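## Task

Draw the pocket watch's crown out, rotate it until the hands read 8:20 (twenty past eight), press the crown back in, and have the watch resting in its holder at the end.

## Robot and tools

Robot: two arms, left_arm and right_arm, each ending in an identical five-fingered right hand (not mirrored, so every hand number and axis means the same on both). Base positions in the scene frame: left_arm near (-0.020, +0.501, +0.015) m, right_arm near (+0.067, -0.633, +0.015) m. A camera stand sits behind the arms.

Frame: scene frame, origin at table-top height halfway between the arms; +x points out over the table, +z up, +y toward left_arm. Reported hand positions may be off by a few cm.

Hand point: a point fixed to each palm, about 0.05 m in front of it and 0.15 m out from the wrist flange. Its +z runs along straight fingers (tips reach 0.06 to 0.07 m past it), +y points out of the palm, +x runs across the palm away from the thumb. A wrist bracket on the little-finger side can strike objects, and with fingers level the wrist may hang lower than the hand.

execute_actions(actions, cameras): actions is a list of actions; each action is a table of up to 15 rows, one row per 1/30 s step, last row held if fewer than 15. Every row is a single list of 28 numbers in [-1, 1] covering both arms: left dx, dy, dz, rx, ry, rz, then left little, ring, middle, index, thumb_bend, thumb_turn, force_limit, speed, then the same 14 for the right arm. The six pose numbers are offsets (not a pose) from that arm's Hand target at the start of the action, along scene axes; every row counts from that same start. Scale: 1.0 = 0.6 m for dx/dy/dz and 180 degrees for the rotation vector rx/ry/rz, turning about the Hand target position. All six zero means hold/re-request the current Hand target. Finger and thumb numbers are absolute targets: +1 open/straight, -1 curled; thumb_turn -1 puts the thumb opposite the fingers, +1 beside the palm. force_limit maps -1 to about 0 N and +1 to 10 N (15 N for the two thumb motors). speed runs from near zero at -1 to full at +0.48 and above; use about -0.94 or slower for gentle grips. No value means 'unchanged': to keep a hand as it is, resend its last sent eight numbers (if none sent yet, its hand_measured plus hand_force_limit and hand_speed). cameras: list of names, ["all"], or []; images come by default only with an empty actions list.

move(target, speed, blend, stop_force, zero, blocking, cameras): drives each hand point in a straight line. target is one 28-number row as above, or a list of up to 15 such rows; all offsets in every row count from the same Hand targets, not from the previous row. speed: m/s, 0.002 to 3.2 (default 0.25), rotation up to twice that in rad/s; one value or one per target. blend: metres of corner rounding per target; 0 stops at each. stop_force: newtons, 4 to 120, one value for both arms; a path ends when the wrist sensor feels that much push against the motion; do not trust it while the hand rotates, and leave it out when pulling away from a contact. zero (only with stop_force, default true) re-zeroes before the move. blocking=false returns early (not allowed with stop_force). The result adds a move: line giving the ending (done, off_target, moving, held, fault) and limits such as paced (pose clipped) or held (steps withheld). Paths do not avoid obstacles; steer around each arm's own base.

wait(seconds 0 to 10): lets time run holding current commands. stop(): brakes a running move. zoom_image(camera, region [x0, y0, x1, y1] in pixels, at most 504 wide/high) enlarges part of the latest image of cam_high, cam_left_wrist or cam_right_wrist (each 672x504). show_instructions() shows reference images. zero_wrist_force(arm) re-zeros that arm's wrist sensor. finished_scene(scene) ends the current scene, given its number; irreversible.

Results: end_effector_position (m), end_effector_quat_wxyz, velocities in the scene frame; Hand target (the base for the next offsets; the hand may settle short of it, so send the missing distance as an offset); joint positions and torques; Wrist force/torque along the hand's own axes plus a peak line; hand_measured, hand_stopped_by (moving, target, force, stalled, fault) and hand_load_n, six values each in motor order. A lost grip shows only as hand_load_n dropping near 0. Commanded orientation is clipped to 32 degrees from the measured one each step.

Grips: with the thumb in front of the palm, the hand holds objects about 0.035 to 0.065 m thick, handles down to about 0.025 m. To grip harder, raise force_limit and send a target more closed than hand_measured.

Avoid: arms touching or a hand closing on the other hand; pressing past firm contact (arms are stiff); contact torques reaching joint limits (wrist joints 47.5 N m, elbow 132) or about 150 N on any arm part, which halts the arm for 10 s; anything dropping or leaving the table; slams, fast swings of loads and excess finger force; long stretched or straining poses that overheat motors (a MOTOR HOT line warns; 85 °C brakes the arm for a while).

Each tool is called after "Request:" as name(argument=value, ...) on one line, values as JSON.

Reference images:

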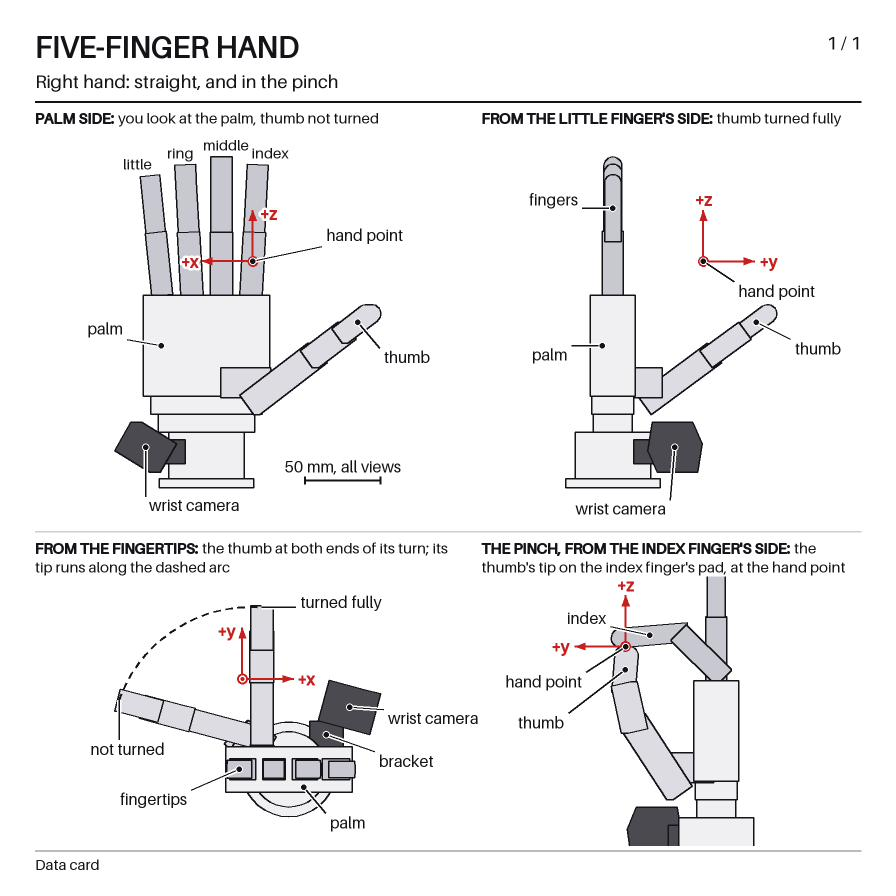

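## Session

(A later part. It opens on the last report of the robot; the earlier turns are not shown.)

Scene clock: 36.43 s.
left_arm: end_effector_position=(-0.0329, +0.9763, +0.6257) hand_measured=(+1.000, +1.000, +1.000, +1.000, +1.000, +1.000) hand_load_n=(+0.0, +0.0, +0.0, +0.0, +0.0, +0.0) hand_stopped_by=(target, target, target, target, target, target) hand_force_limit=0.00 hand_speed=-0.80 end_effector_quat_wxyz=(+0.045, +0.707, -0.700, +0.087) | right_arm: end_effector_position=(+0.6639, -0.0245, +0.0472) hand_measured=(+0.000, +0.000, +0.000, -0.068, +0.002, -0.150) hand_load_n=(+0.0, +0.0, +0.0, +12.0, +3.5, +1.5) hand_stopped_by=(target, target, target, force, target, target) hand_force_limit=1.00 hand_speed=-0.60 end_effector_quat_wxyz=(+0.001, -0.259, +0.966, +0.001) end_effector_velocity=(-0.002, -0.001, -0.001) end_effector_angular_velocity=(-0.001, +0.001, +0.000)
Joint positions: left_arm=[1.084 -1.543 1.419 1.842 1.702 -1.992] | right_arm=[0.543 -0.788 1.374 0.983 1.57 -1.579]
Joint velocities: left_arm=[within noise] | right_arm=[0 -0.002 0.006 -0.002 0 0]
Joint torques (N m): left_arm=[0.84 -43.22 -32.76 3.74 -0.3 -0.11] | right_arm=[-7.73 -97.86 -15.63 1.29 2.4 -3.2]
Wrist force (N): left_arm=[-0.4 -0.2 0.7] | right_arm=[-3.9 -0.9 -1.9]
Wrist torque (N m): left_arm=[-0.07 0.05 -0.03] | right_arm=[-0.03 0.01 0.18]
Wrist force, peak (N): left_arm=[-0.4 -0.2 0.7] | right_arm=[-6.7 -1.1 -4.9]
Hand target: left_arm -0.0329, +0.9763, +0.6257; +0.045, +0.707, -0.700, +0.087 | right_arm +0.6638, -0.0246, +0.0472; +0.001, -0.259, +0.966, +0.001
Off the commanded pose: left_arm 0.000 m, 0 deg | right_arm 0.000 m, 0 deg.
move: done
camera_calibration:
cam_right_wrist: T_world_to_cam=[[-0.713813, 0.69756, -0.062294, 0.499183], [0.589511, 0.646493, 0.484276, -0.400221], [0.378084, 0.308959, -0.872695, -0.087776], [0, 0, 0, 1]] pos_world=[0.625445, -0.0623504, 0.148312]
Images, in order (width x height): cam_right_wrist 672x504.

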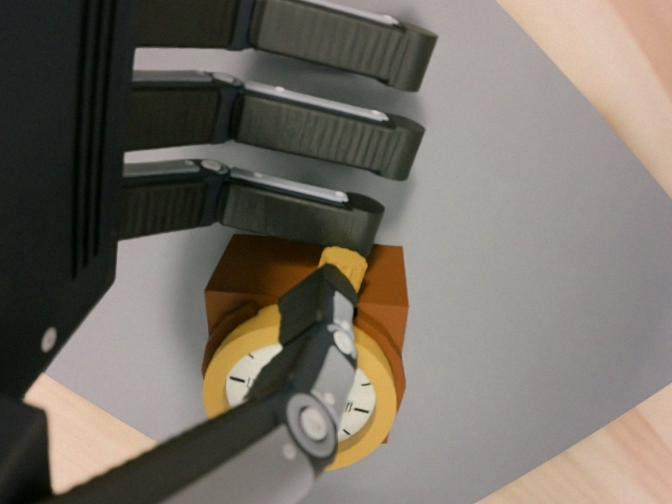

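Request:
move(target=[0,0,0,0,0,0,1,1,1,1,1,1,0,-0.8,0,0,0.0055,0,0,0,0,0,0,0.1,0.6,-0.15,0.6,0.2], speed=0.05, cameras=["cam_right_wrist"])

Request:
zoom_image(camera="cam_right_wrist", region=[280, 210, 400, 330])

Request:
zoom_image(camera="cam_right_wrist", region=[190, 220, 420, 450])

Scene clock: 37.60 s.
left_arm: end_effector_position=(-0.0329, +0.9763, +0.6257) hand_measured=(+1.000, +1.000, +1.000, +1.000, +1.000, +1.000) hand_load_n=(-0.5, +0.0, +0.0, +0.0, +0.0, +0.0) hand_stopped_by=(target, target, target, target, target, target) hand_force_limit=0.00 hand_speed=-0.80 end_effector_quat_wxyz=(+0.045, +0.707, -0.700, +0.087) | right_arm: end_effector_position=(+0.6638, -0.0246, +0.0503) hand_measured=(+0.000, +0.000, +0.000, +0.100, +0.600, -0.150) hand_load_n=(+0.0, +0.5, +0.0, +0.0, +0.0, +0.0) hand_stopped_by=(target, target, target, target, target, target) hand_force_limit=0.60 hand_speed=0.20 end_effector_quat_wxyz=(+0.001, -0.259, +0.966, +0.001)
Joint positions: left_arm=[1.084 -1.543 1.419 1.842 1.702 -1.992] | right_arm=[0.543 -0.791 1.373 0.987 1.57 -1.579]
Joint torques (N m): left_arm=[-0.24 -42.13 -33.31 3.8 -0.59 -0.32] | right_arm=[-7.43 -99.53 -38.26 6.05 2.1 -2.28]
Wrist force (N): left_arm=[0.1 -0.3 -0.3] | right_arm=[-0.3 0.6 0.3]
Wrist torque (N m): left_arm=[-0.03 -0.01 0.00] | right_arm=[0.04 0.09 0.20]
Wrist force, peak (N): left_arm=[0.1 -0.7 -0.1] | right_arm=[-4.3 -1.2 -2.9]
Hand target: left_arm -0.0329, +0.9763, +0.6257; +0.045, +0.707, -0.700, +0.087 | right_arm +0.6638, -0.0246, +0.0505; +0.001, -0.259, +0.966, +0.001
Off the commanded pose: left_arm 0.000 m, 0 deg | right_arm 0.000 m, 0 deg.
move: done
camera_calibration:
cam_right_wrist: T_world_to_cam=[[-0.713786, 0.697583, -0.062356, 0.499374], [0.589489, 0.646475, 0.484327, -0.401643], [0.37817, 0.308947, -0.872662, -0.0849736], [0, 0, 0, 1]] pos_world=[0.625345, -0.0624505, 0.151512]
Images, in order (width x height): cam_right_wrist 672x504.

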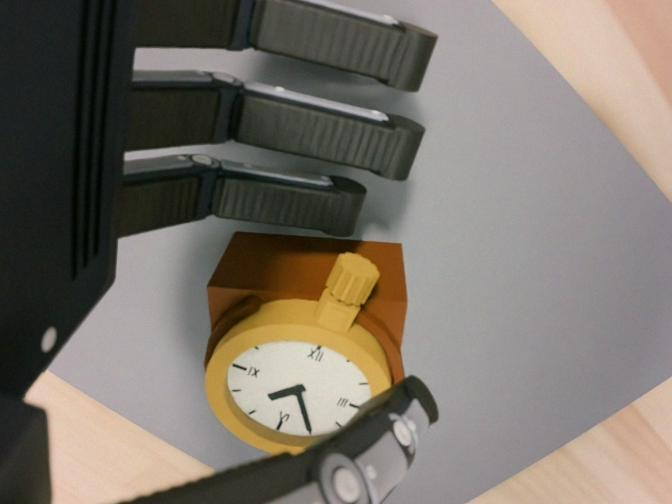

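Scaled by 4.200 from the camera's 672x504 image, which has a finer 960x720 frame.

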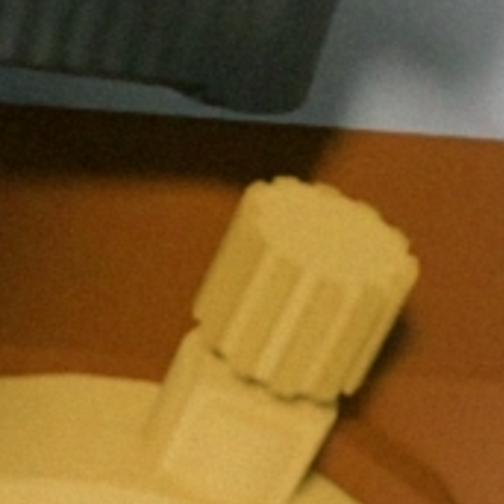

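Scaled by 2.191 from the camera's 672x504 image, which has a finer 960x720 frame.

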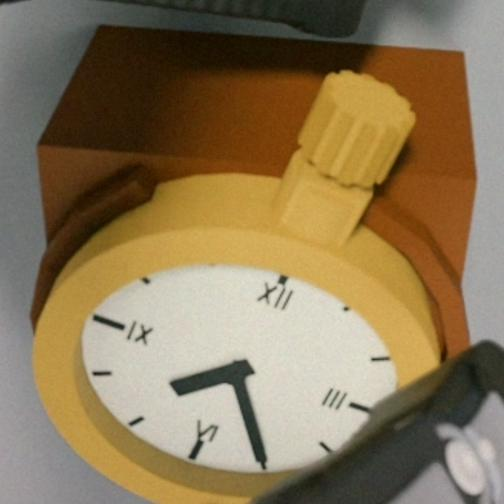

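Request:
move(target=[[0,0,0,0,0,0,1,1,1,1,1,1,0,-0.8,0.0112,0.0162,0,0,0,-0.0333,0,0,0,0.1,0.4,-0.2,0.6,0.0],[0,0,0,0,0,0,1,1,1,1,1,1,0,-0.8,0.0112,0.0162,0,0,0,-0.0333,0,0,0,0.1,0.0,-0.2,0.6,0.0]], speed=0.06, cameras=["cam_right_wrist"])

Request:
zoom_image(camera="cam_right_wrist", region=[220, 150, 430, 360])

Scene clock: 41.73 s.
left_arm: end_effector_position=(-0.0329, +0.9763, +0.6257) hand_measured=(+1.000, +1.000, +1.000, +1.000, +1.000, +1.000) hand_load_n=(+0.0, +0.0, +0.0, +0.0, +0.0, +0.0) hand_stopped_by=(target, target, target, target, target, target) hand_force_limit=0.00 hand_speed=-0.80 end_effector_quat_wxyz=(+0.045, +0.707, -0.700, +0.087) | right_arm: end_effector_position=(+0.6705, -0.0149, +0.0505) hand_measured=(+0.000, +0.000, +0.000, +0.100, +0.000, -0.200) hand_load_n=(+0.0, +0.0, +0.0, +0.0, +0.0, +0.0) hand_stopped_by=(target, target, target, target, target, target) hand_force_limit=0.60 hand_speed=0.00 end_effector_quat_wxyz=(+0.001, -0.208, +0.978, +0.000)
Joint positions: left_arm=[1.084 -1.543 1.419 1.842 1.702 -1.992] | right_arm=[0.553 -0.782 1.356 0.995 1.57 -1.463]
Joint torques (N m): left_arm=[-0.01 -43.48 -32.69 4.03 -0.24 -0.2] | right_arm=[13.8 -68.28 -37.52 6.32 3.51 2.96]
Wrist force (N): left_arm=[0.3 0.1 -0.3] | right_arm=[-0.5 0.4 0.3]
Wrist torque (N m): left_arm=[0.03 -0.04 0.02] | right_arm=[0.04 0.12 0.01]
Wrist force, peak (N): left_arm=[0.5 -0.7 -0.1] | right_arm=[-0.9 0.7 0.3]
Hand target: left_arm -0.0329, +0.9763, +0.6257; +0.045, +0.707, -0.700, +0.087 | right_arm +0.6705, -0.0149, +0.0505; +0.001, -0.208, +0.978, +0.000
Off the commanded pose: left_arm 0.000 m, 0 deg | right_arm 0.000 m, 0 deg.
move: done
camera_calibration:
cam_right_wrist: T_world_to_cam=[[-0.637037, 0.768306, -0.0623668, 0.44693], [0.653781, 0.581392, 0.484307, -0.456023], [0.408356, 0.267747, -0.872672, -0.111172], [0, 0, 0, 1]] pos_world=[0.628248, -0.0484852, 0.151712]
Images, in order (width x height): cam_right_wrist 672x504.

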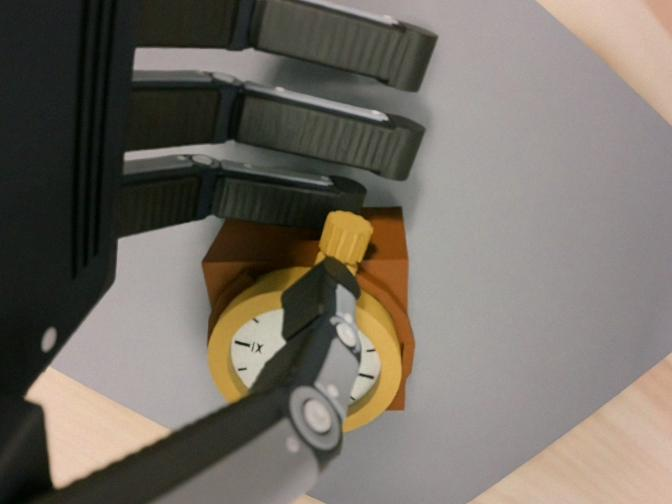

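Scaled by 2.400 from the camera's 672x504 image, which has a finer 960x720 frame.

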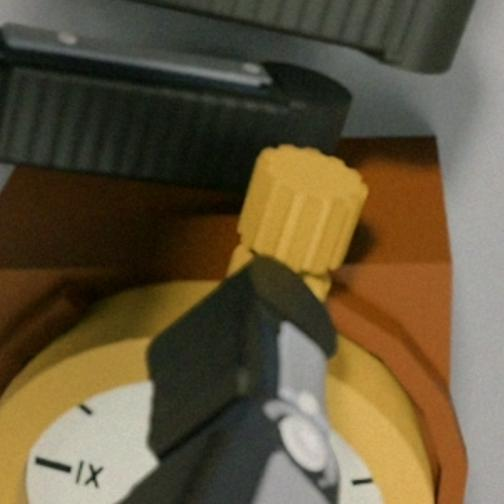

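Request:
move(target=[[0,0,0,0,0,0,1,1,1,1,1,1,0,-0.8,0,0,-0.0055,0,0,0,0,0,0,0.1,0.0,-0.2,0.6,0.0],[0,0,0,0,0,0,1,1,1,1,1,1,0,-0.8,0,0,-0.0055,0,0,0,0,0,0,-0.5,0.0,-0.2,1.0,-0.35]], speed=0.03)

Request:
move(target=[0,0,0,0,0,0,1,1,1,1,1,1,0,-0.8,-0.0076,-0.0034,0,0,0,0,0,0,0,-0.5,0.0,-0.2,1.0,-0.35], speed=0.02, cameras=["cam_right_wrist"])

Request:
zoom_image(camera="cam_right_wrist", region=[220, 150, 430, 360])

Scene clock: 43.30 s.
left_arm: end_effector_position=(-0.0329, +0.9763, +0.6257) hand_measured=(+1.000, +1.000, +1.000, +1.000, +1.000, +1.000) hand_load_n=(+0.0, +0.0, +0.0, +0.0, +0.0, +0.0) hand_stopped_by=(target, target, target, target, target, target) hand_force_limit=0.00 hand_speed=-0.80 end_effector_quat_wxyz=(+0.045, +0.707, -0.700, +0.087) | right_arm: end_effector_position=(+0.6705, -0.0149, +0.0472) hand_measured=(+0.000, +0.000, +0.000, -0.090, +0.000, -0.200) hand_load_n=(+0.0, +0.0, +0.5, +15.5, +2.0, -0.5) hand_stopped_by=(target, target, target, force, target, target) hand_force_limit=1.00 hand_speed=-0.35 end_effector_quat_wxyz=(+0.001, -0.208, +0.978, +0.000)
Joint positions: left_arm=[1.084 -1.543 1.419 1.842 1.702 -1.992] | right_arm=[0.553 -0.779 1.357 0.991 1.57 -1.463]
Joint torques (N m): left_arm=[0.6 -43.5 -32.83 3.86 -0.27 -0.21] | right_arm=[13.66 -43.8 -8.35 -1.7 2.93 2.55]
Wrist force (N): left_arm=[0.0 0.1 -0.1] | right_arm=[1.9 -7.9 -33.7]
Wrist torque (N m): left_arm=[0.01 0.00 0.00] | right_arm=[0.08 -0.50 0.12]
Wrist force, peak (N): left_arm=[0.0 -1.0 0.0] | right_arm=[5.1 -6.8 -37.5]
Hand target: left_arm -0.0329, +0.9763, +0.6257; +0.045, +0.707, -0.700, +0.087 | right_arm +0.6705, -0.0149, +0.0472; +0.001, -0.208, +0.978, +0.000
Off the commanded pose: left_arm 0.000 m, 0 deg | right_arm 0.000 m, 0 deg.
move: done

Scene clock: 44.10 s.
left_arm: end_effector_position=(-0.0329, +0.9763, +0.6257) hand_measured=(+1.000, +1.000, +1.000, +1.000, +1.000, +1.000) hand_load_n=(+0.0, +0.0, +0.0, +0.0, +0.0, +0.0) hand_stopped_by=(target, target, target, target, target, target) hand_force_limit=0.00 hand_speed=-0.80 end_effector_quat_wxyz=(+0.045, +0.707, -0.700, +0.087) | right_arm: end_effector_position=(+0.6661, -0.0169, +0.0471) hand_measured=(+0.000, +0.000, +0.000, -0.090, +0.002, -0.200) hand_load_n=(+0.0, +0.0, +0.0, +22.0, +7.0, +4.5) hand_stopped_by=(target, target, target, force, target, target) hand_force_limit=1.00 hand_speed=-0.35 end_effector_quat_wxyz=(+0.001, -0.208, +0.978, +0.000)
Joint positions: left_arm=[1.084 -1.543 1.419 1.842 1.702 -1.992] | right_arm=[0.554 -0.786 1.37 0.985 1.57 -1.462]
Joint torques (N m): left_arm=[1.19 -43.86 -33.47 3.48 -0.33 -0.42] | right_arm=[21.23 -88.74 -12.76 1.53 1.4 2.37]
Wrist force (N): left_arm=[0.2 0.1 -0.2] | right_arm=[-9.3 -5.3 -10.2]
Wrist torque (N m): left_arm=[0.03 -0.02 0.01] | right_arm=[0.03 -0.12 0.03]
Wrist force, peak (N): left_arm=[-0.5 -0.5 -0.1] | right_arm=[0.1 -9.3 -38.1]
Hand target: left_arm -0.0329, +0.9763, +0.6257; +0.045, +0.707, -0.700, +0.087 | right_arm +0.6660, -0.0169, +0.0472; +0.001, -0.208, +0.978, +0.000
Off the commanded pose: left_arm 0.000 m, 0 deg | right_arm 0.000 m, 0 deg.
move: done
camera_calibration:
cam_right_wrist: T_world_to_cam=[[-0.637036, 0.768306, -0.0623814, 0.445453], [0.653827, 0.58143, 0.484199, -0.450347], [0.408284, 0.267666, -0.872731, -0.111757], [0, 0, 0, 1]] pos_world=[0.623848, -0.0504852, 0.148312]
Images, in order (width x height): cam_right_wrist 672x504.

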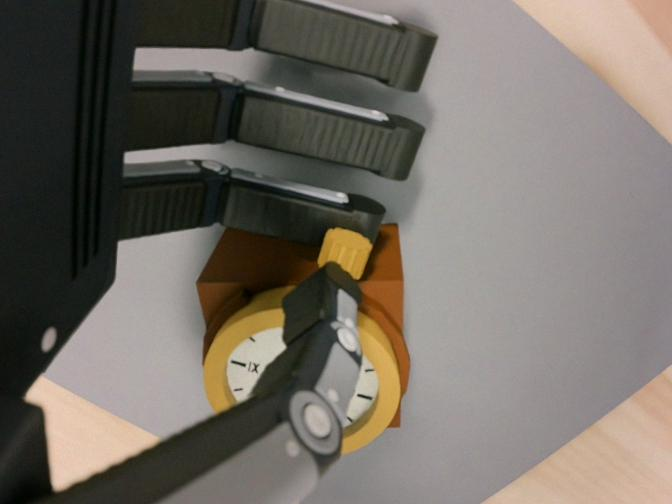

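Scaled by 2.400 from the camera's 672x504 image, which has a finer 960x720 frame.

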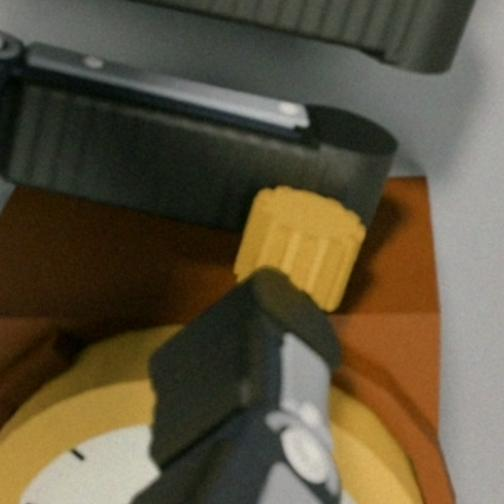

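Request:
move(target=[0,0,0,0,0,0,1,1,1,1,1,1,0,-0.8,-0.0036,-0.0016,0,0,0,0,0,0,0,-0.5,0.0,-0.2,1.0,-0.35], speed=0.01, cameras=["cam_right_wrist"])

Request:
zoom_image(camera="cam_right_wrist", region=[220, 150, 430, 360])

Scene clock: 45.50 s.
left_arm: end_effector_position=(-0.0329, +0.9763, +0.6257) hand_measured=(+1.000, +1.000, +1.000, +1.000, +1.000, +1.000) hand_load_n=(+0.0, +0.0, +0.0, +0.0, +0.0, +0.0) hand_stopped_by=(target, target, target, target, target, target) hand_force_limit=0.00 hand_speed=-0.80 end_effector_quat_wxyz=(+0.045, +0.707, -0.700, +0.087) | right_arm: end_effector_position=(+0.6639, -0.0178, +0.0472) hand_measured=(+0.000, +0.000, +0.000, -0.090, +0.002, -0.200) hand_load_n=(+0.0, +0.0, +0.0, +24.0, +8.0, +4.5) hand_stopped_by=(target, target, target, force, target, target) hand_force_limit=1.00 hand_speed=-0.35 end_effector_quat_wxyz=(+0.001, -0.208, +0.978, +0.000)
Joint positions: left_arm=[1.084 -1.543 1.419 1.842 1.702 -1.992] | right_arm=[0.554 -0.789 1.376 0.982 1.57 -1.462]
Joint torques (N m): left_arm=[-1.69 -40.61 -33.4 3.75 -0.44 -0.3] | right_arm=[21.41 -94.35 -13.5 1.64 -2.78 2.36]
Wrist force (N): left_arm=[0.2 -0.3 0.5] | right_arm=[-9.7 -4.1 -6.4]
Wrist torque (N m): left_arm=[-0.09 -0.04 0.00] | right_arm=[-0.04 -0.03 -0.01]
Wrist force, peak (N): left_arm=[0.1 -0.7 0.7] | right_arm=[-10.3 -5.3 -9.6]
Hand target: left_arm -0.0329, +0.9763, +0.6257; +0.045, +0.707, -0.700, +0.087 | right_arm +0.6638, -0.0179, +0.0472; +0.001, -0.208, +0.978, +0.000
Off the commanded pose: left_arm 0.000 m, 0 deg | right_arm 0.000 m, 0 deg.
move: done
camera_calibration:
cam_right_wrist: T_world_to_cam=[[-0.637037, 0.768306, -0.0623668, 0.444806], [0.653781, 0.581392, 0.484307, -0.44844], [0.408356, 0.267747, -0.872672, -0.110708], [0, 0, 0, 1]] pos_world=[0.621748, -0.0513852, 0.148312]
Images, in order (width x height): cam_right_wrist 672x504.

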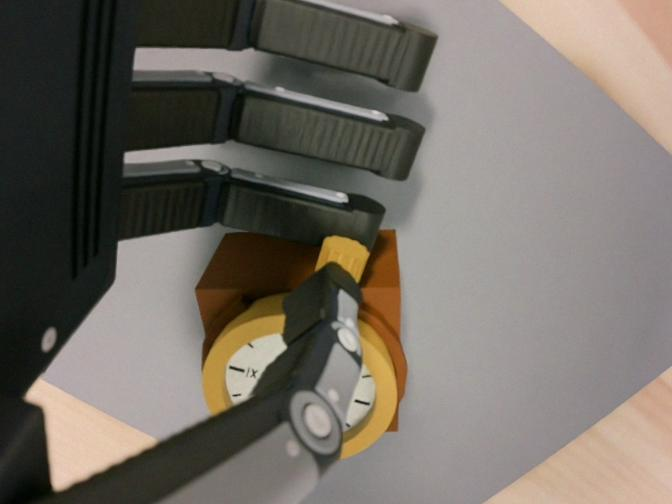

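Scaled by 2.400 from the camera's 672x504 image, which has a finer 960x720 frame.

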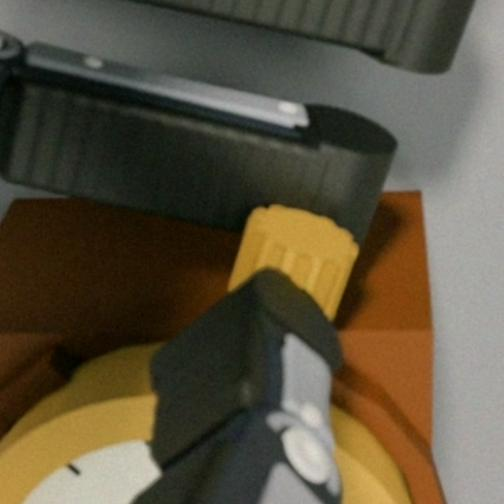

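Request:
move(target=[0,0,0,0,0,0,1,1,1,1,1,1,0,-0.8,0,0,0.0055,0,0,0,0,0,0,0.1,0.6,-0.2,0.6,0.2], speed=0.05, cameras=["cam_right_wrist"])

Request:
zoom_image(camera="cam_right_wrist", region=[280, 210, 400, 330])

Request:
zoom_image(camera="cam_right_wrist", region=[190, 220, 420, 450])

Scene clock: 46.43 s.
left_arm: end_effector_position=(-0.0329, +0.9763, +0.6257) hand_measured=(+1.000, +1.000, +1.000, +1.000, +1.000, +1.000) hand_load_n=(+0.0, +0.0, +0.0, +0.0, +0.0, +0.0) hand_stopped_by=(target, target, target, target, target, target) hand_force_limit=0.00 hand_speed=-0.80 end_effector_quat_wxyz=(+0.045, +0.707, -0.700, +0.087) | right_arm: end_effector_position=(+0.6638, -0.0178, +0.0503) hand_measured=(+0.000, +0.000, +0.000, +0.100, +0.600, -0.200) hand_load_n=(+0.0, +0.0, +0.0, -0.5, -0.5, +0.0) hand_stopped_by=(target, target, target, target, target, target) hand_force_limit=0.60 hand_speed=0.20 end_effector_quat_wxyz=(+0.001, -0.208, +0.978, +0.000)
Joint positions: left_arm=[1.084 -1.543 1.419 1.842 1.702 -1.992] | right_arm=[0.555 -0.792 1.375 0.986 1.57 -1.462]
Joint torques (N m): left_arm=[1.2 -42.9 -32.52 3.8 -0.25 -0.26] | right_arm=[-0.42 -98.53 -38.74 6.69 -3.68 2.25]
Wrist force (N): left_arm=[0.0 -0.5 -0.1] | right_arm=[-0.5 0.7 0.3]
Wrist torque (N m): left_arm=[-0.08 0.01 -0.02] | right_arm=[0.07 0.10 0.03]
Wrist force, peak (N): left_arm=[0.4 -0.5 -0.2] | right_arm=[-10.0 -3.9 -5.9]
Hand target: left_arm -0.0329, +0.9763, +0.6257; +0.045, +0.707, -0.700, +0.087 | right_arm +0.6638, -0.0179, +0.0505; +0.001, -0.208, +0.978, +0.000
Off the commanded pose: left_arm 0.000 m, 0 deg | right_arm 0.000 m, 0 deg.
move: done
camera_calibration:
cam_right_wrist: T_world_to_cam=[[-0.637037, 0.768306, -0.0623668, 0.444955], [0.653781, 0.581392, 0.484307, -0.449801], [0.408356, 0.267747, -0.872672, -0.107807], [0, 0, 0, 1]] pos_world=[0.621548, -0.0514852, 0.151512]
Images, in order (width x height): cam_right_wrist 672x504.

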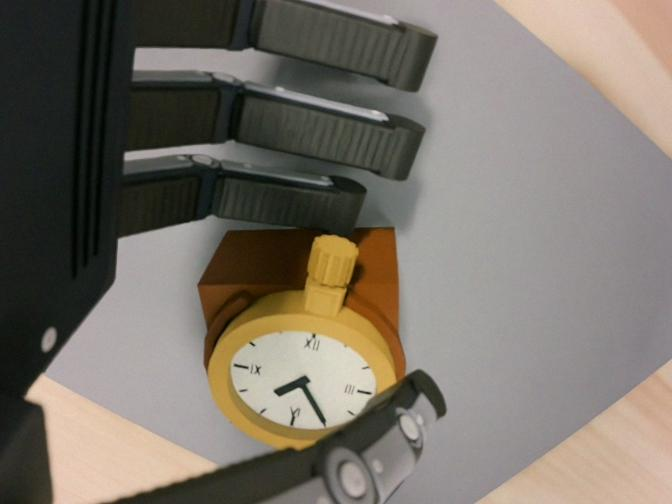

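Scaled by 4.200 from the camera's 672x504 image, which has a finer 960x720 frame.

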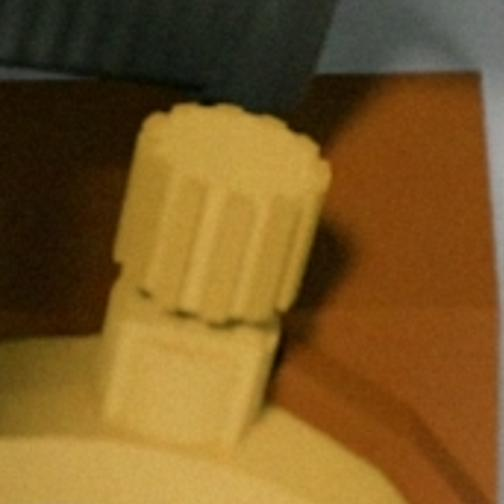

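Scaled by 2.191 from the camera's 672x504 image, which has a finer 960x720 frame.

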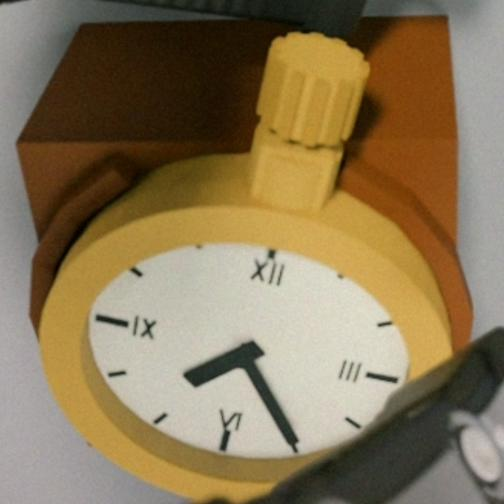

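Request:
move(target=[[0,0,0,0,0,0,1,1,1,1,1,1,0,-0.8,0.013,0.0033,0.0005,0,0,0.0194,0,0,0,0.1,0.15,-0.4,0.6,0.2],[0,0,0,0,0,0,1,1,1,1,1,1,0,-0.8,0.008,0.013,-0.0045,-0.2502,-0.1207,0.0182,0,0,0,0.1,0.15,-0.4,0.6,0.2],[0,0,0,0,0,0,1,1,1,1,1,1,0,-0.8,0.008,0.013,-0.0045,-0.2502,-0.1207,0.0182,0,0,0,0.1,0.0,-0.4,0.6,0.2],[0,0,0,0,0,0,1,1,1,1,1,1,0,-0.8,0.0098,0.0095,-0.0078,-0.2502,-0.1207,0.0182,0,0,0,0.1,0.0,-0.4,0.6,0.2]], speed=[0.08,0.3,0.1,0.03], cameras=["cam_right_wrist"])

Scene clock: 54.50 s.
left_arm: end_effector_position=(-0.0329, +0.9763, +0.6257) hand_measured=(+1.000, +1.000, +1.000, +1.000, +1.000, +1.000) hand_load_n=(+0.0, -0.5, +0.0, +0.0, -0.5, +0.0) hand_stopped_by=(target, target, target, target, target, target) hand_force_limit=0.00 hand_speed=-0.80 end_effector_quat_wxyz=(+0.045, +0.707, -0.700, +0.087) | right_arm: end_effector_position=(+0.6696, -0.0120, +0.0459) hand_measured=(+0.000, +0.000, +0.000, +0.100, +0.000, -0.400) hand_load_n=(+0.0, +0.0, +0.0, +0.0, +0.0, +0.0) hand_stopped_by=(target, target, target, target, target, target) hand_force_limit=0.60 hand_speed=0.20 end_effector_quat_wxyz=(+0.101, -0.216, +0.880, -0.410)
Joint positions: left_arm=[1.084 -1.543 1.419 1.842 1.702 -1.992] | right_arm=[0.819 -0.572 1.134 1.357 2.388 -1.107]
Joint torques (N m): left_arm=[-0.09 -41.22 -33.35 3.77 -0.28 -0.29] | right_arm=[-8.26 -79.94 -19.13 0.25 5.07 -3.2]
Wrist force (N): left_arm=[0.2 -0.1 0.2] | right_arm=[0.2 2.4 -0.7]
Wrist torque (N m): left_arm=[-0.02 -0.04 0.01] | right_arm=[0.25 -0.02 0.09]
Wrist force, peak (N): left_arm=[0.5 -0.3 0.9] | right_arm=[-0.6 2.7 -0.9]
Hand target: left_arm -0.0329, +0.9763, +0.6257; +0.045, +0.707, -0.700, +0.087 | right_arm +0.6697, -0.0122, +0.0458; +0.101, -0.216, +0.880, -0.410
Off the commanded pose: left_arm 0.000 m, 0 deg | right_arm 0.000 m, 0 deg.
move: done
camera_calibration:
cam_right_wrist: T_world_to_cam=[[-0.502191, 0.381136, -0.776235, 0.381693], [0.48948, 0.865278, 0.108183, -0.32415], [0.712891, -0.325623, -0.621093, -0.338197], [0, 0, 0, 1]] pos_world=[0.591445, 0.0248781, 0.1213]
Images, in order (width x height): cam_right_wrist 672x504.

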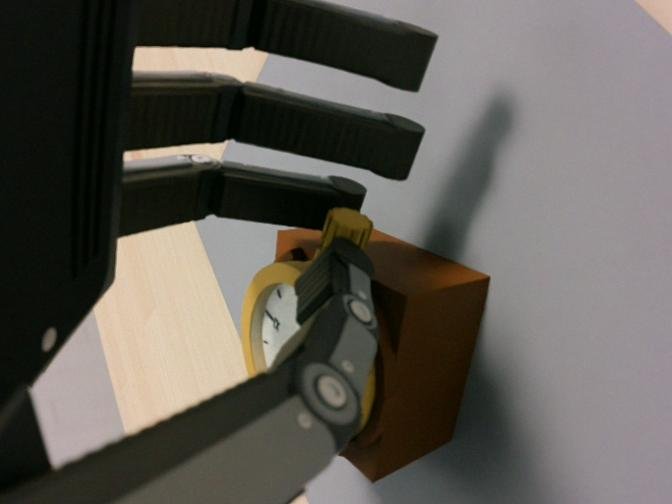

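Request:
move(target=[[0,0,0,0,0,0,1,1,1,1,1,1,0,-0.8,0,0,0,0,0,0,0,0,0,-0.5,0.0,-0.4,0.8,-0.65],[0,0,0,0,0,0,1,1,1,1,1,1,0,-0.8,0.004,-0.0078,0.0032,0.3055,0.159,0,0,0,0,-0.5,0.0,-0.4,0.8,-0.65]], speed=0.25, cameras=["cam_right_wrist"])

Request:
zoom_image(camera="cam_right_wrist", region=[190, 200, 420, 430])

Scene clock: 58.23 s.
left_arm: end_effector_position=(-0.0329, +0.9763, +0.6257) hand_measured=(+1.000, +1.000, +1.000, +1.000, +1.000, +1.000) hand_load_n=(+0.0, +0.0, +0.0, +0.0, +0.0, +0.0) hand_stopped_by=(target, target, target, target, target, target) hand_force_limit=0.00 hand_speed=-0.80 end_effector_quat_wxyz=(+0.045, +0.707, -0.700, +0.087) | right_arm: end_effector_position=(+0.6721, -0.0168, +0.0478) hand_measured=(+0.000, +0.000, +0.000, -0.070, +0.002, -0.400) hand_load_n=(+0.0, +0.0, +0.0, +11.5, +5.0, -3.5) hand_stopped_by=(target, target, target, force, target, target) hand_force_limit=0.80 hand_speed=-0.65 end_effector_quat_wxyz=(-0.024, -0.236, +0.966, +0.102)
Joint positions: left_arm=[1.084 -1.543 1.419 1.842 1.702 -1.992] | right_arm=[0.479 -0.775 1.388 0.961 1.361 -1.599]
Joint torques (N m): left_arm=[0.24 -42.06 -33.3 3.72 -0.2 -0.17] | right_arm=[-9.4 -57.16 -15.56 -1.08 -3.97 -2.88]
Wrist force (N): left_arm=[-0.1 0.3 0.1] | right_arm=[1.3 -0.5 -13.6]
Wrist torque (N m): left_arm=[0.04 0.01 0.00] | right_arm=[0.10 0.00 0.16]
Wrist force, peak (N): left_arm=[0.7 -0.3 0.5] | right_arm=[1.3 -0.5 -13.6]
Hand target: left_arm -0.0329, +0.9763, +0.6257; +0.045, +0.707, -0.700, +0.087 | right_arm +0.6721, -0.0168, +0.0477; -0.024, -0.236, +0.966, +0.102
Off the commanded pose: left_arm 0.000 m, 0 deg | right_arm 0.000 m, 0 deg.
move: done
camera_calibration:
cam_right_wrist: T_world_to_cam=[[-0.679032, 0.720946, 0.138393, 0.46712], [0.666091, 0.525821, 0.528994, -0.466001], [0.308606, 0.451386, -0.837265, -0.045252], [0, 0, 0, 1]] pos_world=[0.641554, -0.0713088, 0.143978]
Images, in order (width x height): cam_right_wrist 672x504.

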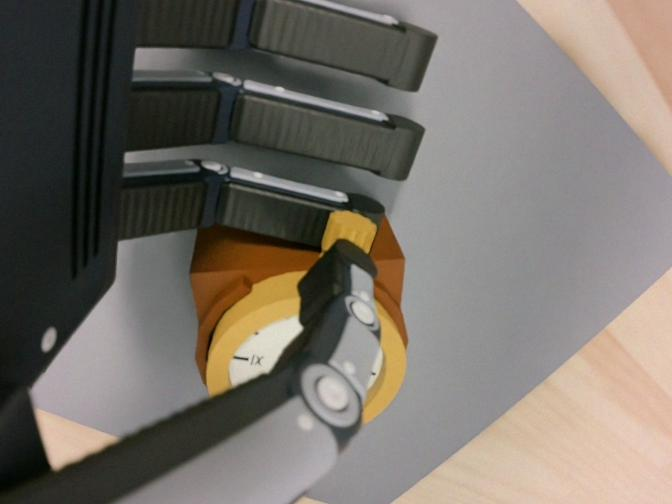

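Scaled by 2.191 from the camera's 672x504 image, which has a finer 960x720 frame.

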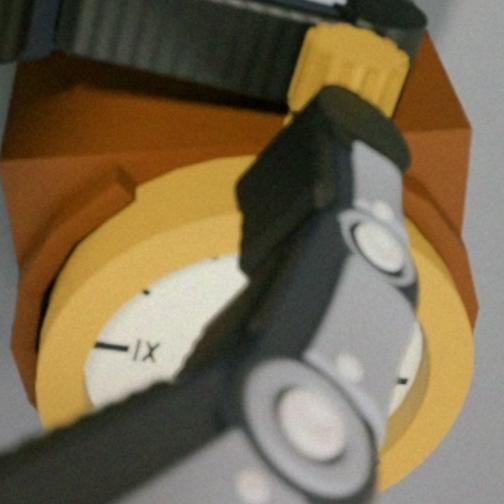

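Request:
move(target=[[0,0,0,0,0,0,1,1,1,1,1,1,0,-0.8,0,0,0,0,0,0,0,0,0,0.1,0.0,-0.4,0.8,-0.2],[0,0,0,0,0,0,1,1,1,1,1,1,0,-0.8,0.0005,-0.001,0.0056,0,0,0,0,0,0,0.1,0.6,-0.4,0.8,0.2]], speed=0.06, cameras=["cam_right_wrist"])

Request:
zoom_image(camera="cam_right_wrist", region=[190, 200, 420, 430])

Scene clock: 61.13 s.
left_arm: end_effector_position=(-0.0329, +0.9763, +0.6257) hand_measured=(+1.000, +1.000, +1.000, +1.000, +1.000, +1.000) hand_load_n=(+0.0, +0.0, +0.0, +0.0, +0.0, +0.0) hand_stopped_by=(target, target, target, target, target, target) hand_force_limit=0.00 hand_speed=-0.80 end_effector_quat_wxyz=(+0.045, +0.707, -0.700, +0.087) | right_arm: end_effector_position=(+0.6724, -0.0174, +0.0511) hand_measured=(+0.000, +0.000, +0.000, +0.100, +0.600, -0.400) hand_load_n=(+0.0, +0.0, +0.0, +0.0, +0.0, +0.0) hand_stopped_by=(target, target, target, target, target, target) hand_force_limit=0.80 hand_speed=0.20 end_effector_quat_wxyz=(-0.024, -0.236, +0.966, +0.102)
Joint positions: left_arm=[1.084 -1.543 1.419 1.842 1.702 -1.992] | right_arm=[0.478 -0.779 1.388 0.966 1.361 -1.6]
Joint torques (N m): left_arm=[1.28 -42.59 -33.36 3.71 -0.28 -0.11] | right_arm=[-8.74 -98.7 -36.38 6.28 0.56 -2.98]
Wrist force (N): left_arm=[0.2 0.0 -0.2] | right_arm=[-1.1 0.4 0.2]
Wrist torque (N m): left_arm=[0.01 -0.01 0.01] | right_arm=[0.02 0.16 0.12]
Wrist force, peak (N): left_arm=[-0.3 -1.1 0.0] | right_arm=[1.3 0.2 -13.9]
Hand target: left_arm -0.0329, +0.9763, +0.6257; +0.045, +0.707, -0.700, +0.087 | right_arm +0.6724, -0.0174, +0.0511; -0.024, -0.236, +0.966, +0.102
Off the commanded pose: left_arm 0.000 m, 0 deg | right_arm 0.000 m, 0 deg.
move: done
camera_calibration:
cam_right_wrist: T_world_to_cam=[[-0.678979, 0.720929, 0.13874, 0.467286], [0.666243, 0.525683, 0.528941, -0.467678], [0.308396, 0.451574, -0.837241, -0.0421213], [0, 0, 0, 1]] pos_world=[0.641854, -0.072009, 0.147277]
Images, in order (width x height): cam_right_wrist 672x504.

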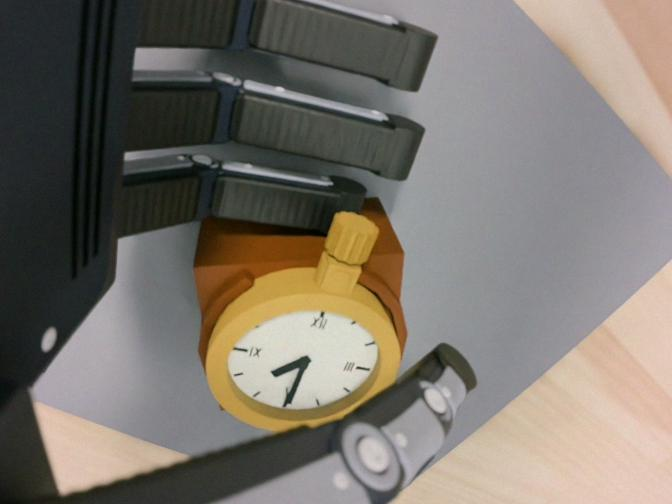

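Scaled by 2.191 from the camera's 672x504 image, which has a finer 960x720 frame.

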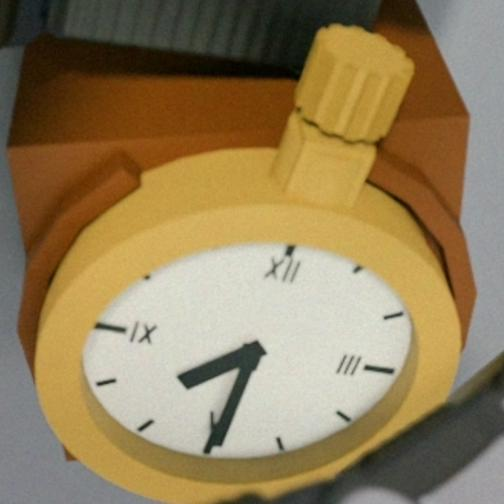

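Request:
move(target=[[0,0,0,0,0,0,1,1,1,1,1,1,0,-0.8,-0.006,0.0115,-0.0075,-0.3055,-0.159,0,0,0,0,0.1,0.0,-0.4,0.8,0.0],[0,0,0,0,0,0,1,1,1,1,1,1,0,-0.8,-0.0042,0.008,-0.0107,-0.3055,-0.159,0,0,0,0,0.1,0.0,-0.4,0.8,0.0],[0,0,0,0,0,0,1,1,1,1,1,1,0,-0.8,-0.0042,0.008,-0.0107,-0.3055,-0.159,0,0,0,0,-0.5,0.0,-0.4,0.8,-0.65],[0,0,0,0,0,0,1,1,1,1,1,1,0,-0.8,-0.0005,0.001,-0.0052,0,0,0,0,0,0,-0.5,0.0,-0.4,0.8,-0.65],[0,0,0,0,0,0,1,1,1,1,1,1,0,-0.8,-0.0005,0.001,-0.0052,0,0,0,0,0,0,0.1,0.0,-0.4,0.8,-0.2],[0,0,0,0,0,0,1,1,1,1,1,1,0,-0.8,0,0,-0.0003,0,0,0,0,0,0,0.1,0.0,-0.4,0.8,-0.2]], speed=[0.4,0.05,0.1,0.3,0.1,0.05], cameras=["cam_right_wrist"])

Request:
zoom_image(camera="cam_right_wrist", region=[190, 200, 420, 430])

Scene clock: 69.57 s.
left_arm: end_effector_position=(-0.0329, +0.9763, +0.6257) hand_measured=(+1.000, +1.000, +1.000, +1.000, +1.000, +1.000) hand_load_n=(+0.0, +0.0, +0.0, +0.0, +0.0, +0.0) hand_stopped_by=(target, target, target, target, target, target) hand_force_limit=0.00 hand_speed=-0.80 end_effector_quat_wxyz=(+0.045, +0.707, -0.700, +0.087) | right_arm: end_effector_position=(+0.6724, -0.0174, +0.0507) hand_measured=(+0.000, +0.000, +0.000, +0.100, +0.000, -0.400) hand_load_n=(+0.0, +0.0, +0.0, +0.0, +0.0, +0.0) hand_stopped_by=(target, target, target, target, target, target) hand_force_limit=0.80 hand_speed=-0.20 end_effector_quat_wxyz=(-0.024, -0.236, +0.966, +0.102)
Joint positions: left_arm=[1.084 -1.543 1.419 1.842 1.702 -1.992] | right_arm=[0.478 -0.778 1.388 0.965 1.361 -1.6]
Joint torques (N m): left_arm=[0.89 -43 -32.38 3.88 -0.35 -0.24] | right_arm=[-9.21 -101.38 -37.03 6.42 -4.12 -2.86]
Wrist force (N): left_arm=[0.2 -0.3 0.4] | right_arm=[-1.0 0.6 0.0]
Wrist torque (N m): left_arm=[-0.07 -0.05 0.01] | right_arm=[0.06 0.15 0.14]
Wrist force, peak (N): left_arm=[-0.2 -0.4 0.9] | right_arm=[1.5 -0.4 -13.6]
Hand target: left_arm -0.0329, +0.9763, +0.6257; +0.045, +0.707, -0.700, +0.087 | right_arm +0.6724, -0.0174, +0.0509; -0.024, -0.236, +0.966, +0.102
Off the commanded pose: left_arm 0.000 m, 0 deg | right_arm 0.000 m, 0 deg.
move: done
camera_calibration:
cam_right_wrist: T_world_to_cam=[[-0.679027, 0.720891, 0.138701, 0.467303], [0.666194, 0.525735, 0.528951, -0.467485], [0.308396, 0.451574, -0.837241, -0.0425016], [0, 0, 0, 1]] pos_world=[0.641854, -0.0719088, 0.146877]
Images, in order (width x height): cam_right_wrist 672x504.

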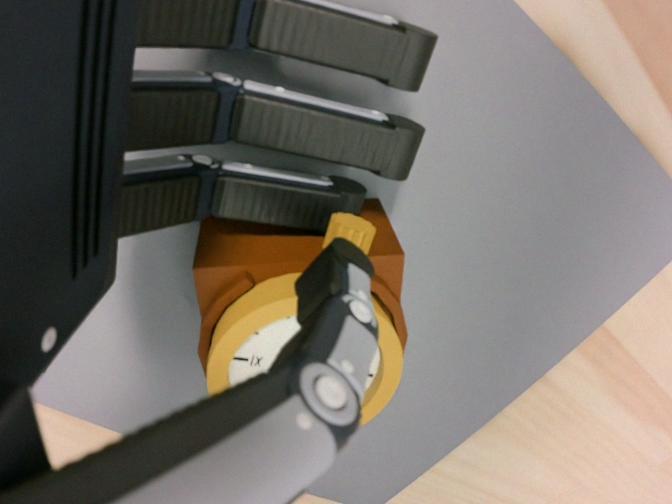

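Scaled by 2.191 from the camera's 672x504 image, which has a finer 960x720 frame.

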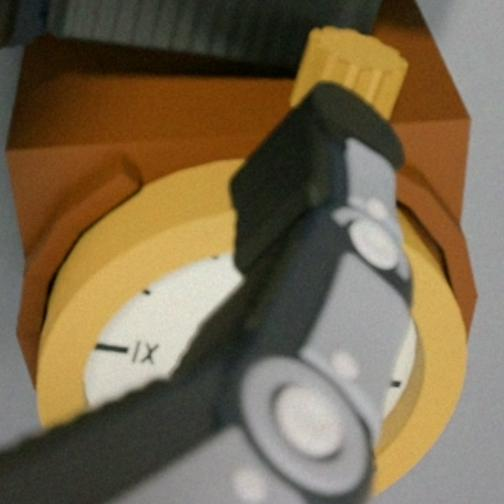

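Request:
move(target=[[0,0,0,0,0,0,1,1,1,1,1,1,0,-0.8,-0.006,0.0115,-0.0072,-0.3055,-0.159,0,0,0,0,0.1,0.0,-0.4,0.8,-0.2],[0,0,0,0,0,0,1,1,1,1,1,1,0,-0.8,-0.0042,0.008,-0.0103,-0.3055,-0.159,0,0,0,0,0.1,0.0,-0.4,0.8,-0.2],[0,0,0,0,0,0,1,1,1,1,1,1,0,-0.8,-0.0042,0.008,-0.0103,-0.3055,-0.159,0,0,0,0,-0.5,0.0,-0.4,0.8,-0.65],[0,0,0,0,0,0,1,1,1,1,1,1,0,-0.8,-0.0005,0.001,-0.0032,0,0,0,0,0,0,-0.5,0.0,-0.4,0.8,-0.65],[0,0,0,0,0,0,1,1,1,1,1,1,0,-0.8,-0.0005,0.001,-0.0032,0,0,0,0,0,0,0.1,0.0,-0.4,0.8,-0.2],[0,0,0,0,0,0,1,1,1,1,1,1,0,-0.8,0,0,0,0,0,0,0,0,0,0.1,0.6,-0.4,0.8,0.2]], speed=[0.5,0.05,0.1,0.35,0.1,0.05], cameras=["cam_right_wrist"])

Request:
zoom_image(camera="cam_right_wrist", region=[190, 200, 420, 430])

Scene clock: 76.93 s.
left_arm: end_effector_position=(-0.0329, +0.9763, +0.6257) hand_measured=(+1.000, +1.000, +1.000, +1.000, +1.000, +1.000) hand_load_n=(+0.0, +0.0, +0.0, +0.0, +0.0, +0.0) hand_stopped_by=(target, target, target, target, target, target) hand_force_limit=0.00 hand_speed=-0.80 end_effector_quat_wxyz=(+0.045, +0.707, -0.700, +0.087) | right_arm: end_effector_position=(+0.6724, -0.0174, +0.0509) hand_measured=(+0.000, +0.000, +0.000, +0.100, +0.600, -0.400) hand_load_n=(+0.5, +0.0, +0.0, +0.0, +0.0, +0.0) hand_stopped_by=(target, target, target, target, target, target) hand_force_limit=0.80 hand_speed=0.20 end_effector_quat_wxyz=(-0.024, -0.236, +0.966, +0.102)
Joint positions: left_arm=[1.084 -1.543 1.419 1.842 1.702 -1.992] | right_arm=[0.478 -0.778 1.388 0.965 1.361 -1.6]
Joint torques (N m): left_arm=[0.9 -42.44 -32.89 3.97 -0.3 -0.4] | right_arm=[-10.12 -99.31 -36.95 6.6 -3.51 -2.97]
Wrist force (N): left_arm=[-0.3 -0.1 0.0] | right_arm=[-0.6 0.8 0.4]
Wrist torque (N m): left_arm=[0.00 0.05 -0.02] | right_arm=[0.07 0.09 0.16]
Wrist force, peak (N): left_arm=[0.2 -0.9 0.1] | right_arm=[2.7 4.0 0.1]
Hand target: left_arm -0.0329, +0.9763, +0.6257; +0.045, +0.707, -0.700, +0.087 | right_arm +0.6724, -0.0174, +0.0509; -0.024, -0.236, +0.966, +0.102
Off the commanded pose: left_arm 0.000 m, 0 deg | right_arm 0.000 m, 0 deg.
move: done
camera_calibration:
cam_right_wrist: T_world_to_cam=[[-0.679027, 0.720891, 0.138701, 0.467347], [0.666194, 0.525735, 0.528951, -0.467538], [0.308396, 0.451574, -0.837241, -0.042289], [0, 0, 0, 1]] pos_world=[0.641854, -0.0720088, 0.147077]
Images, in order (width x height): cam_right_wrist 672x504.

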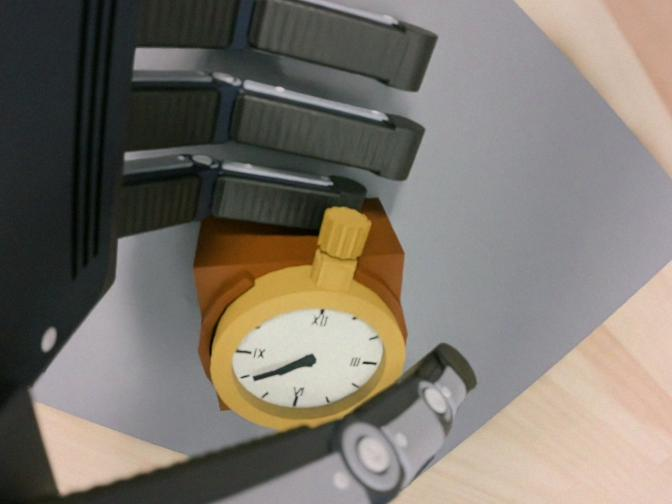

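Scaled by 2.191 from the camera's 672x504 image, which has a finer 960x720 frame.

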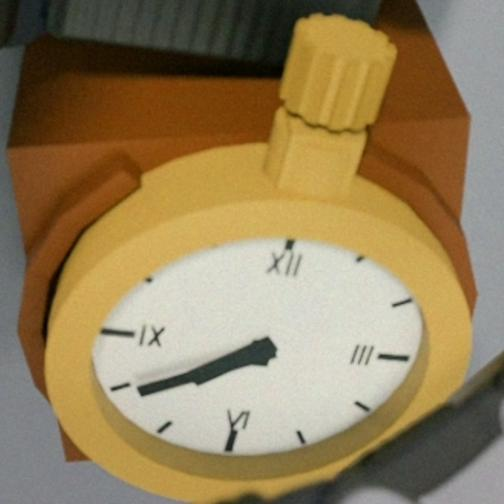

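Request:
move(target=[[0,0,0,0,0,0,1,1,1,1,1,1,0,-0.8,-0.0052,0.01,-0.0072,-0.3055,-0.159,0,0,0,0,0.1,0.0,-0.4,0.8,0.0],[0,0,0,0,0,0,1,1,1,1,1,1,0,-0.8,-0.0034,0.0065,-0.0103,-0.3055,-0.159,0,0,0,0,0.1,0.0,-0.4,0.8,0.0],[0,0,0,0,0,0,1,1,1,1,1,1,0,-0.8,-0.0034,0.0065,-0.0103,-0.3055,-0.159,0,0,0,0,-0.5,0.0,-0.4,0.8,-0.65],[0,0,0,0,0,0,1,1,1,1,1,1,0,-0.8,0.0003,-0.0005,-0.0032,0,0,0,0,0,0,-0.5,0.0,-0.4,0.8,-0.65],[0,0,0,0,0,0,1,1,1,1,1,1,0,-0.8,0.0003,-0.0005,-0.0032,0,0,0,0,0,0,0.1,0.0,-0.4,0.8,-0.1],[0,0,0,0,0,0,1,1,1,1,1,1,0,-0.8,0.0008,-0.0015,0,0,0,0,0,0,0,0.1,0.0,-0.4,0.8,-0.1]], speed=[0.5,0.06,0.1,0.35,0.1,0.06])

Request:
move(target=[[0,0,0,0,0,0,1,1,1,1,1,1,0,-0.8,-0.006,0.0115,-0.0072,-0.3055,-0.159,0,0,0,0,0.1,0.0,-0.4,0.8,-0.1],[0,0,0,0,0,0,1,1,1,1,1,1,0,-0.8,-0.0042,0.008,-0.0103,-0.3055,-0.159,0,0,0,0,0.1,0.0,-0.4,0.8,-0.1],[0,0,0,0,0,0,1,1,1,1,1,1,0,-0.8,-0.0042,0.008,-0.0103,-0.3055,-0.159,0,0,0,0,-0.5,0.0,-0.4,0.8,-0.65],[0,0,0,0,0,0,1,1,1,1,1,1,0,-0.8,-0.0005,0.001,-0.0032,0,0,0,0,0,0,-0.5,0.0,-0.4,0.8,-0.65],[0,0,0,0,0,0,1,1,1,1,1,1,0,-0.8,-0.0005,0.001,-0.0032,0,0,0,0,0,0,0.1,0.0,-0.4,0.8,-0.1],[0,0,0,0,0,0,1,1,1,1,1,1,0,-0.8,0,0,0,0,0,0,0,0,0,0.1,0.6,-0.4,0.8,0.2]], speed=[0.5,0.06,0.1,0.35,0.1,0.06], cameras=["cam_right_wrist"])

Request:
zoom_image(camera="cam_right_wrist", region=[190, 200, 420, 430])

Scene clock: 84.33 s.
left_arm: end_effector_position=(-0.0329, +0.9763, +0.6257) hand_measured=(+1.000, +1.000, +1.000, +1.000, +1.000, +1.000) hand_load_n=(+0.0, +0.0, +0.0, +0.0, +0.0, +0.0) hand_stopped_by=(target, target, target, target, target, target) hand_force_limit=0.00 hand_speed=-0.80 end_effector_quat_wxyz=(+0.045, +0.707, -0.700, +0.087) | right_arm: end_effector_position=(+0.6728, -0.0184, +0.0507) hand_measured=(+0.000, +0.000, +0.000, +0.100, +0.000, -0.400) hand_load_n=(+0.0, +0.0, +0.0, +0.0, +0.0, +0.0) hand_stopped_by=(target, target, target, target, target, target) hand_force_limit=0.80 hand_speed=-0.10 end_effector_quat_wxyz=(-0.024, -0.236, +0.966, +0.102)
Joint positions: left_arm=[1.084 -1.543 1.419 1.842 1.702 -1.992] | right_arm=[0.477 -0.779 1.388 0.965 1.361 -1.601]
Joint torques (N m): left_arm=[1.86 -44.43 -33 3.76 -0.04 -0.37] | right_arm=[-8.65 -101.72 -38.04 6.8 -4.12 -3.07]
Wrist force (N): left_arm=[0.4 -0.1 0.3] | right_arm=[-1.2 0.4 -0.1]
Wrist torque (N m): left_arm=[-0.04 -0.07 0.02] | right_arm=[0.04 0.19 0.12]
Wrist force, peak (N): left_arm=[0.3 -1.0 -0.3] | right_arm=[-0.1 0.3 -3.8]
Hand target: left_arm -0.0329, +0.9763, +0.6257; +0.045, +0.707, -0.700, +0.087 | right_arm +0.6729, -0.0183, +0.0509; -0.024, -0.236, +0.966, +0.102
Off the commanded pose: left_arm 0.000 m, 0 deg | right_arm 0.000 m, 0 deg.
move: done

Scene clock: 91.20 s.
left_arm: end_effector_position=(-0.0329, +0.9763, +0.6257) hand_measured=(+1.000, +1.000, +1.000, +1.000, +1.000, +1.000) hand_load_n=(+0.0, +0.0, +0.0, +0.0, +0.0, +0.0) hand_stopped_by=(target, target, target, target, target, target) hand_force_limit=0.00 hand_speed=-0.80 end_effector_quat_wxyz=(+0.045, +0.707, -0.700, +0.087) | right_arm: end_effector_position=(+0.6729, -0.0183, +0.0509) hand_measured=(+0.000, +0.000, +0.000, +0.100, +0.600, -0.400) hand_load_n=(+0.0, +0.5, +0.0, +0.0, +0.0, +0.0) hand_stopped_by=(target, target, target, target, target, target) hand_force_limit=0.80 hand_speed=0.20 end_effector_quat_wxyz=(-0.024, -0.236, +0.966, +0.102)
Joint positions: left_arm=[1.084 -1.543 1.419 1.842 1.702 -1.992] | right_arm=[0.477 -0.779 1.388 0.965 1.361 -1.601]
Joint torques (N m): left_arm=[0.37 -42.88 -31.46 3.87 -0.39 -0.28] | right_arm=[-9.73 -99.29 -36.9 6.32 -3.65 -2.92]
Wrist force (N): left_arm=[0.3 0.0 0.4] | right_arm=[-0.7 0.6 0.3]
Wrist torque (N m): left_arm=[-0.02 -0.06 0.02] | right_arm=[0.05 0.10 0.16]
Wrist force, peak (N): left_arm=[0.0 -0.9 0.1] | right_arm=[-0.1 -0.7 -4.3]
Hand target: left_arm -0.0329, +0.9763, +0.6257; +0.045, +0.707, -0.700, +0.087 | right_arm +0.6729, -0.0183, +0.0509; -0.024, -0.236, +0.966, +0.102
Off the commanded pose: left_arm 0.000 m, 0 deg | right_arm 0.000 m, 0 deg.
move: done
camera_calibration:
cam_right_wrist: T_world_to_cam=[[-0.679027, 0.720891, 0.138701, 0.468335], [0.666194, 0.525735, 0.528951, -0.467398], [0.308396, 0.451574, -0.837241, -0.0420367], [0, 0, 0, 1]] pos_world=[0.642354, -0.0729088, 0.147077]
Images, in order (width x height): cam_right_wrist 672x504.

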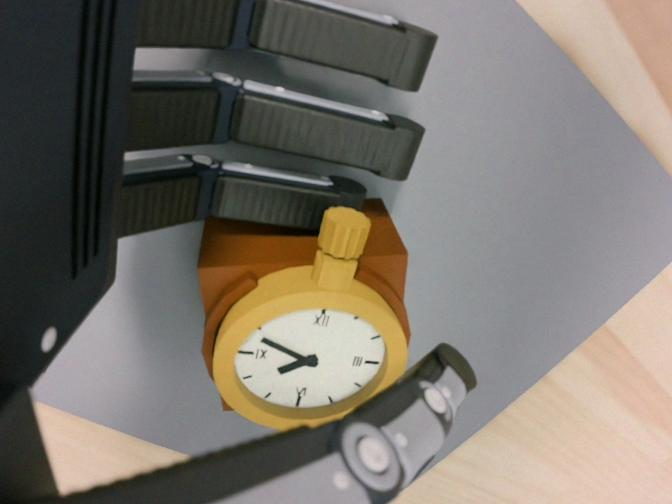

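Scaled by 2.191 from the camera's 672x504 image, which has a finer 960x720 frame.

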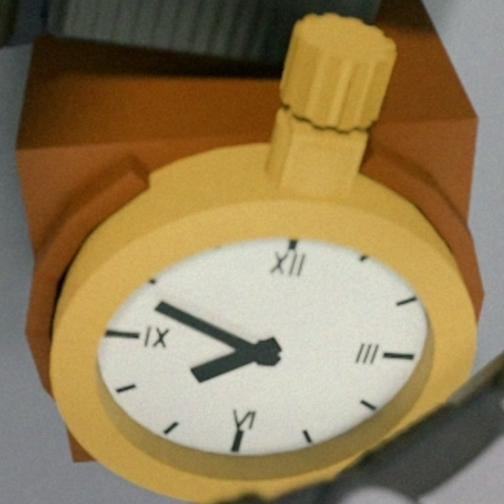

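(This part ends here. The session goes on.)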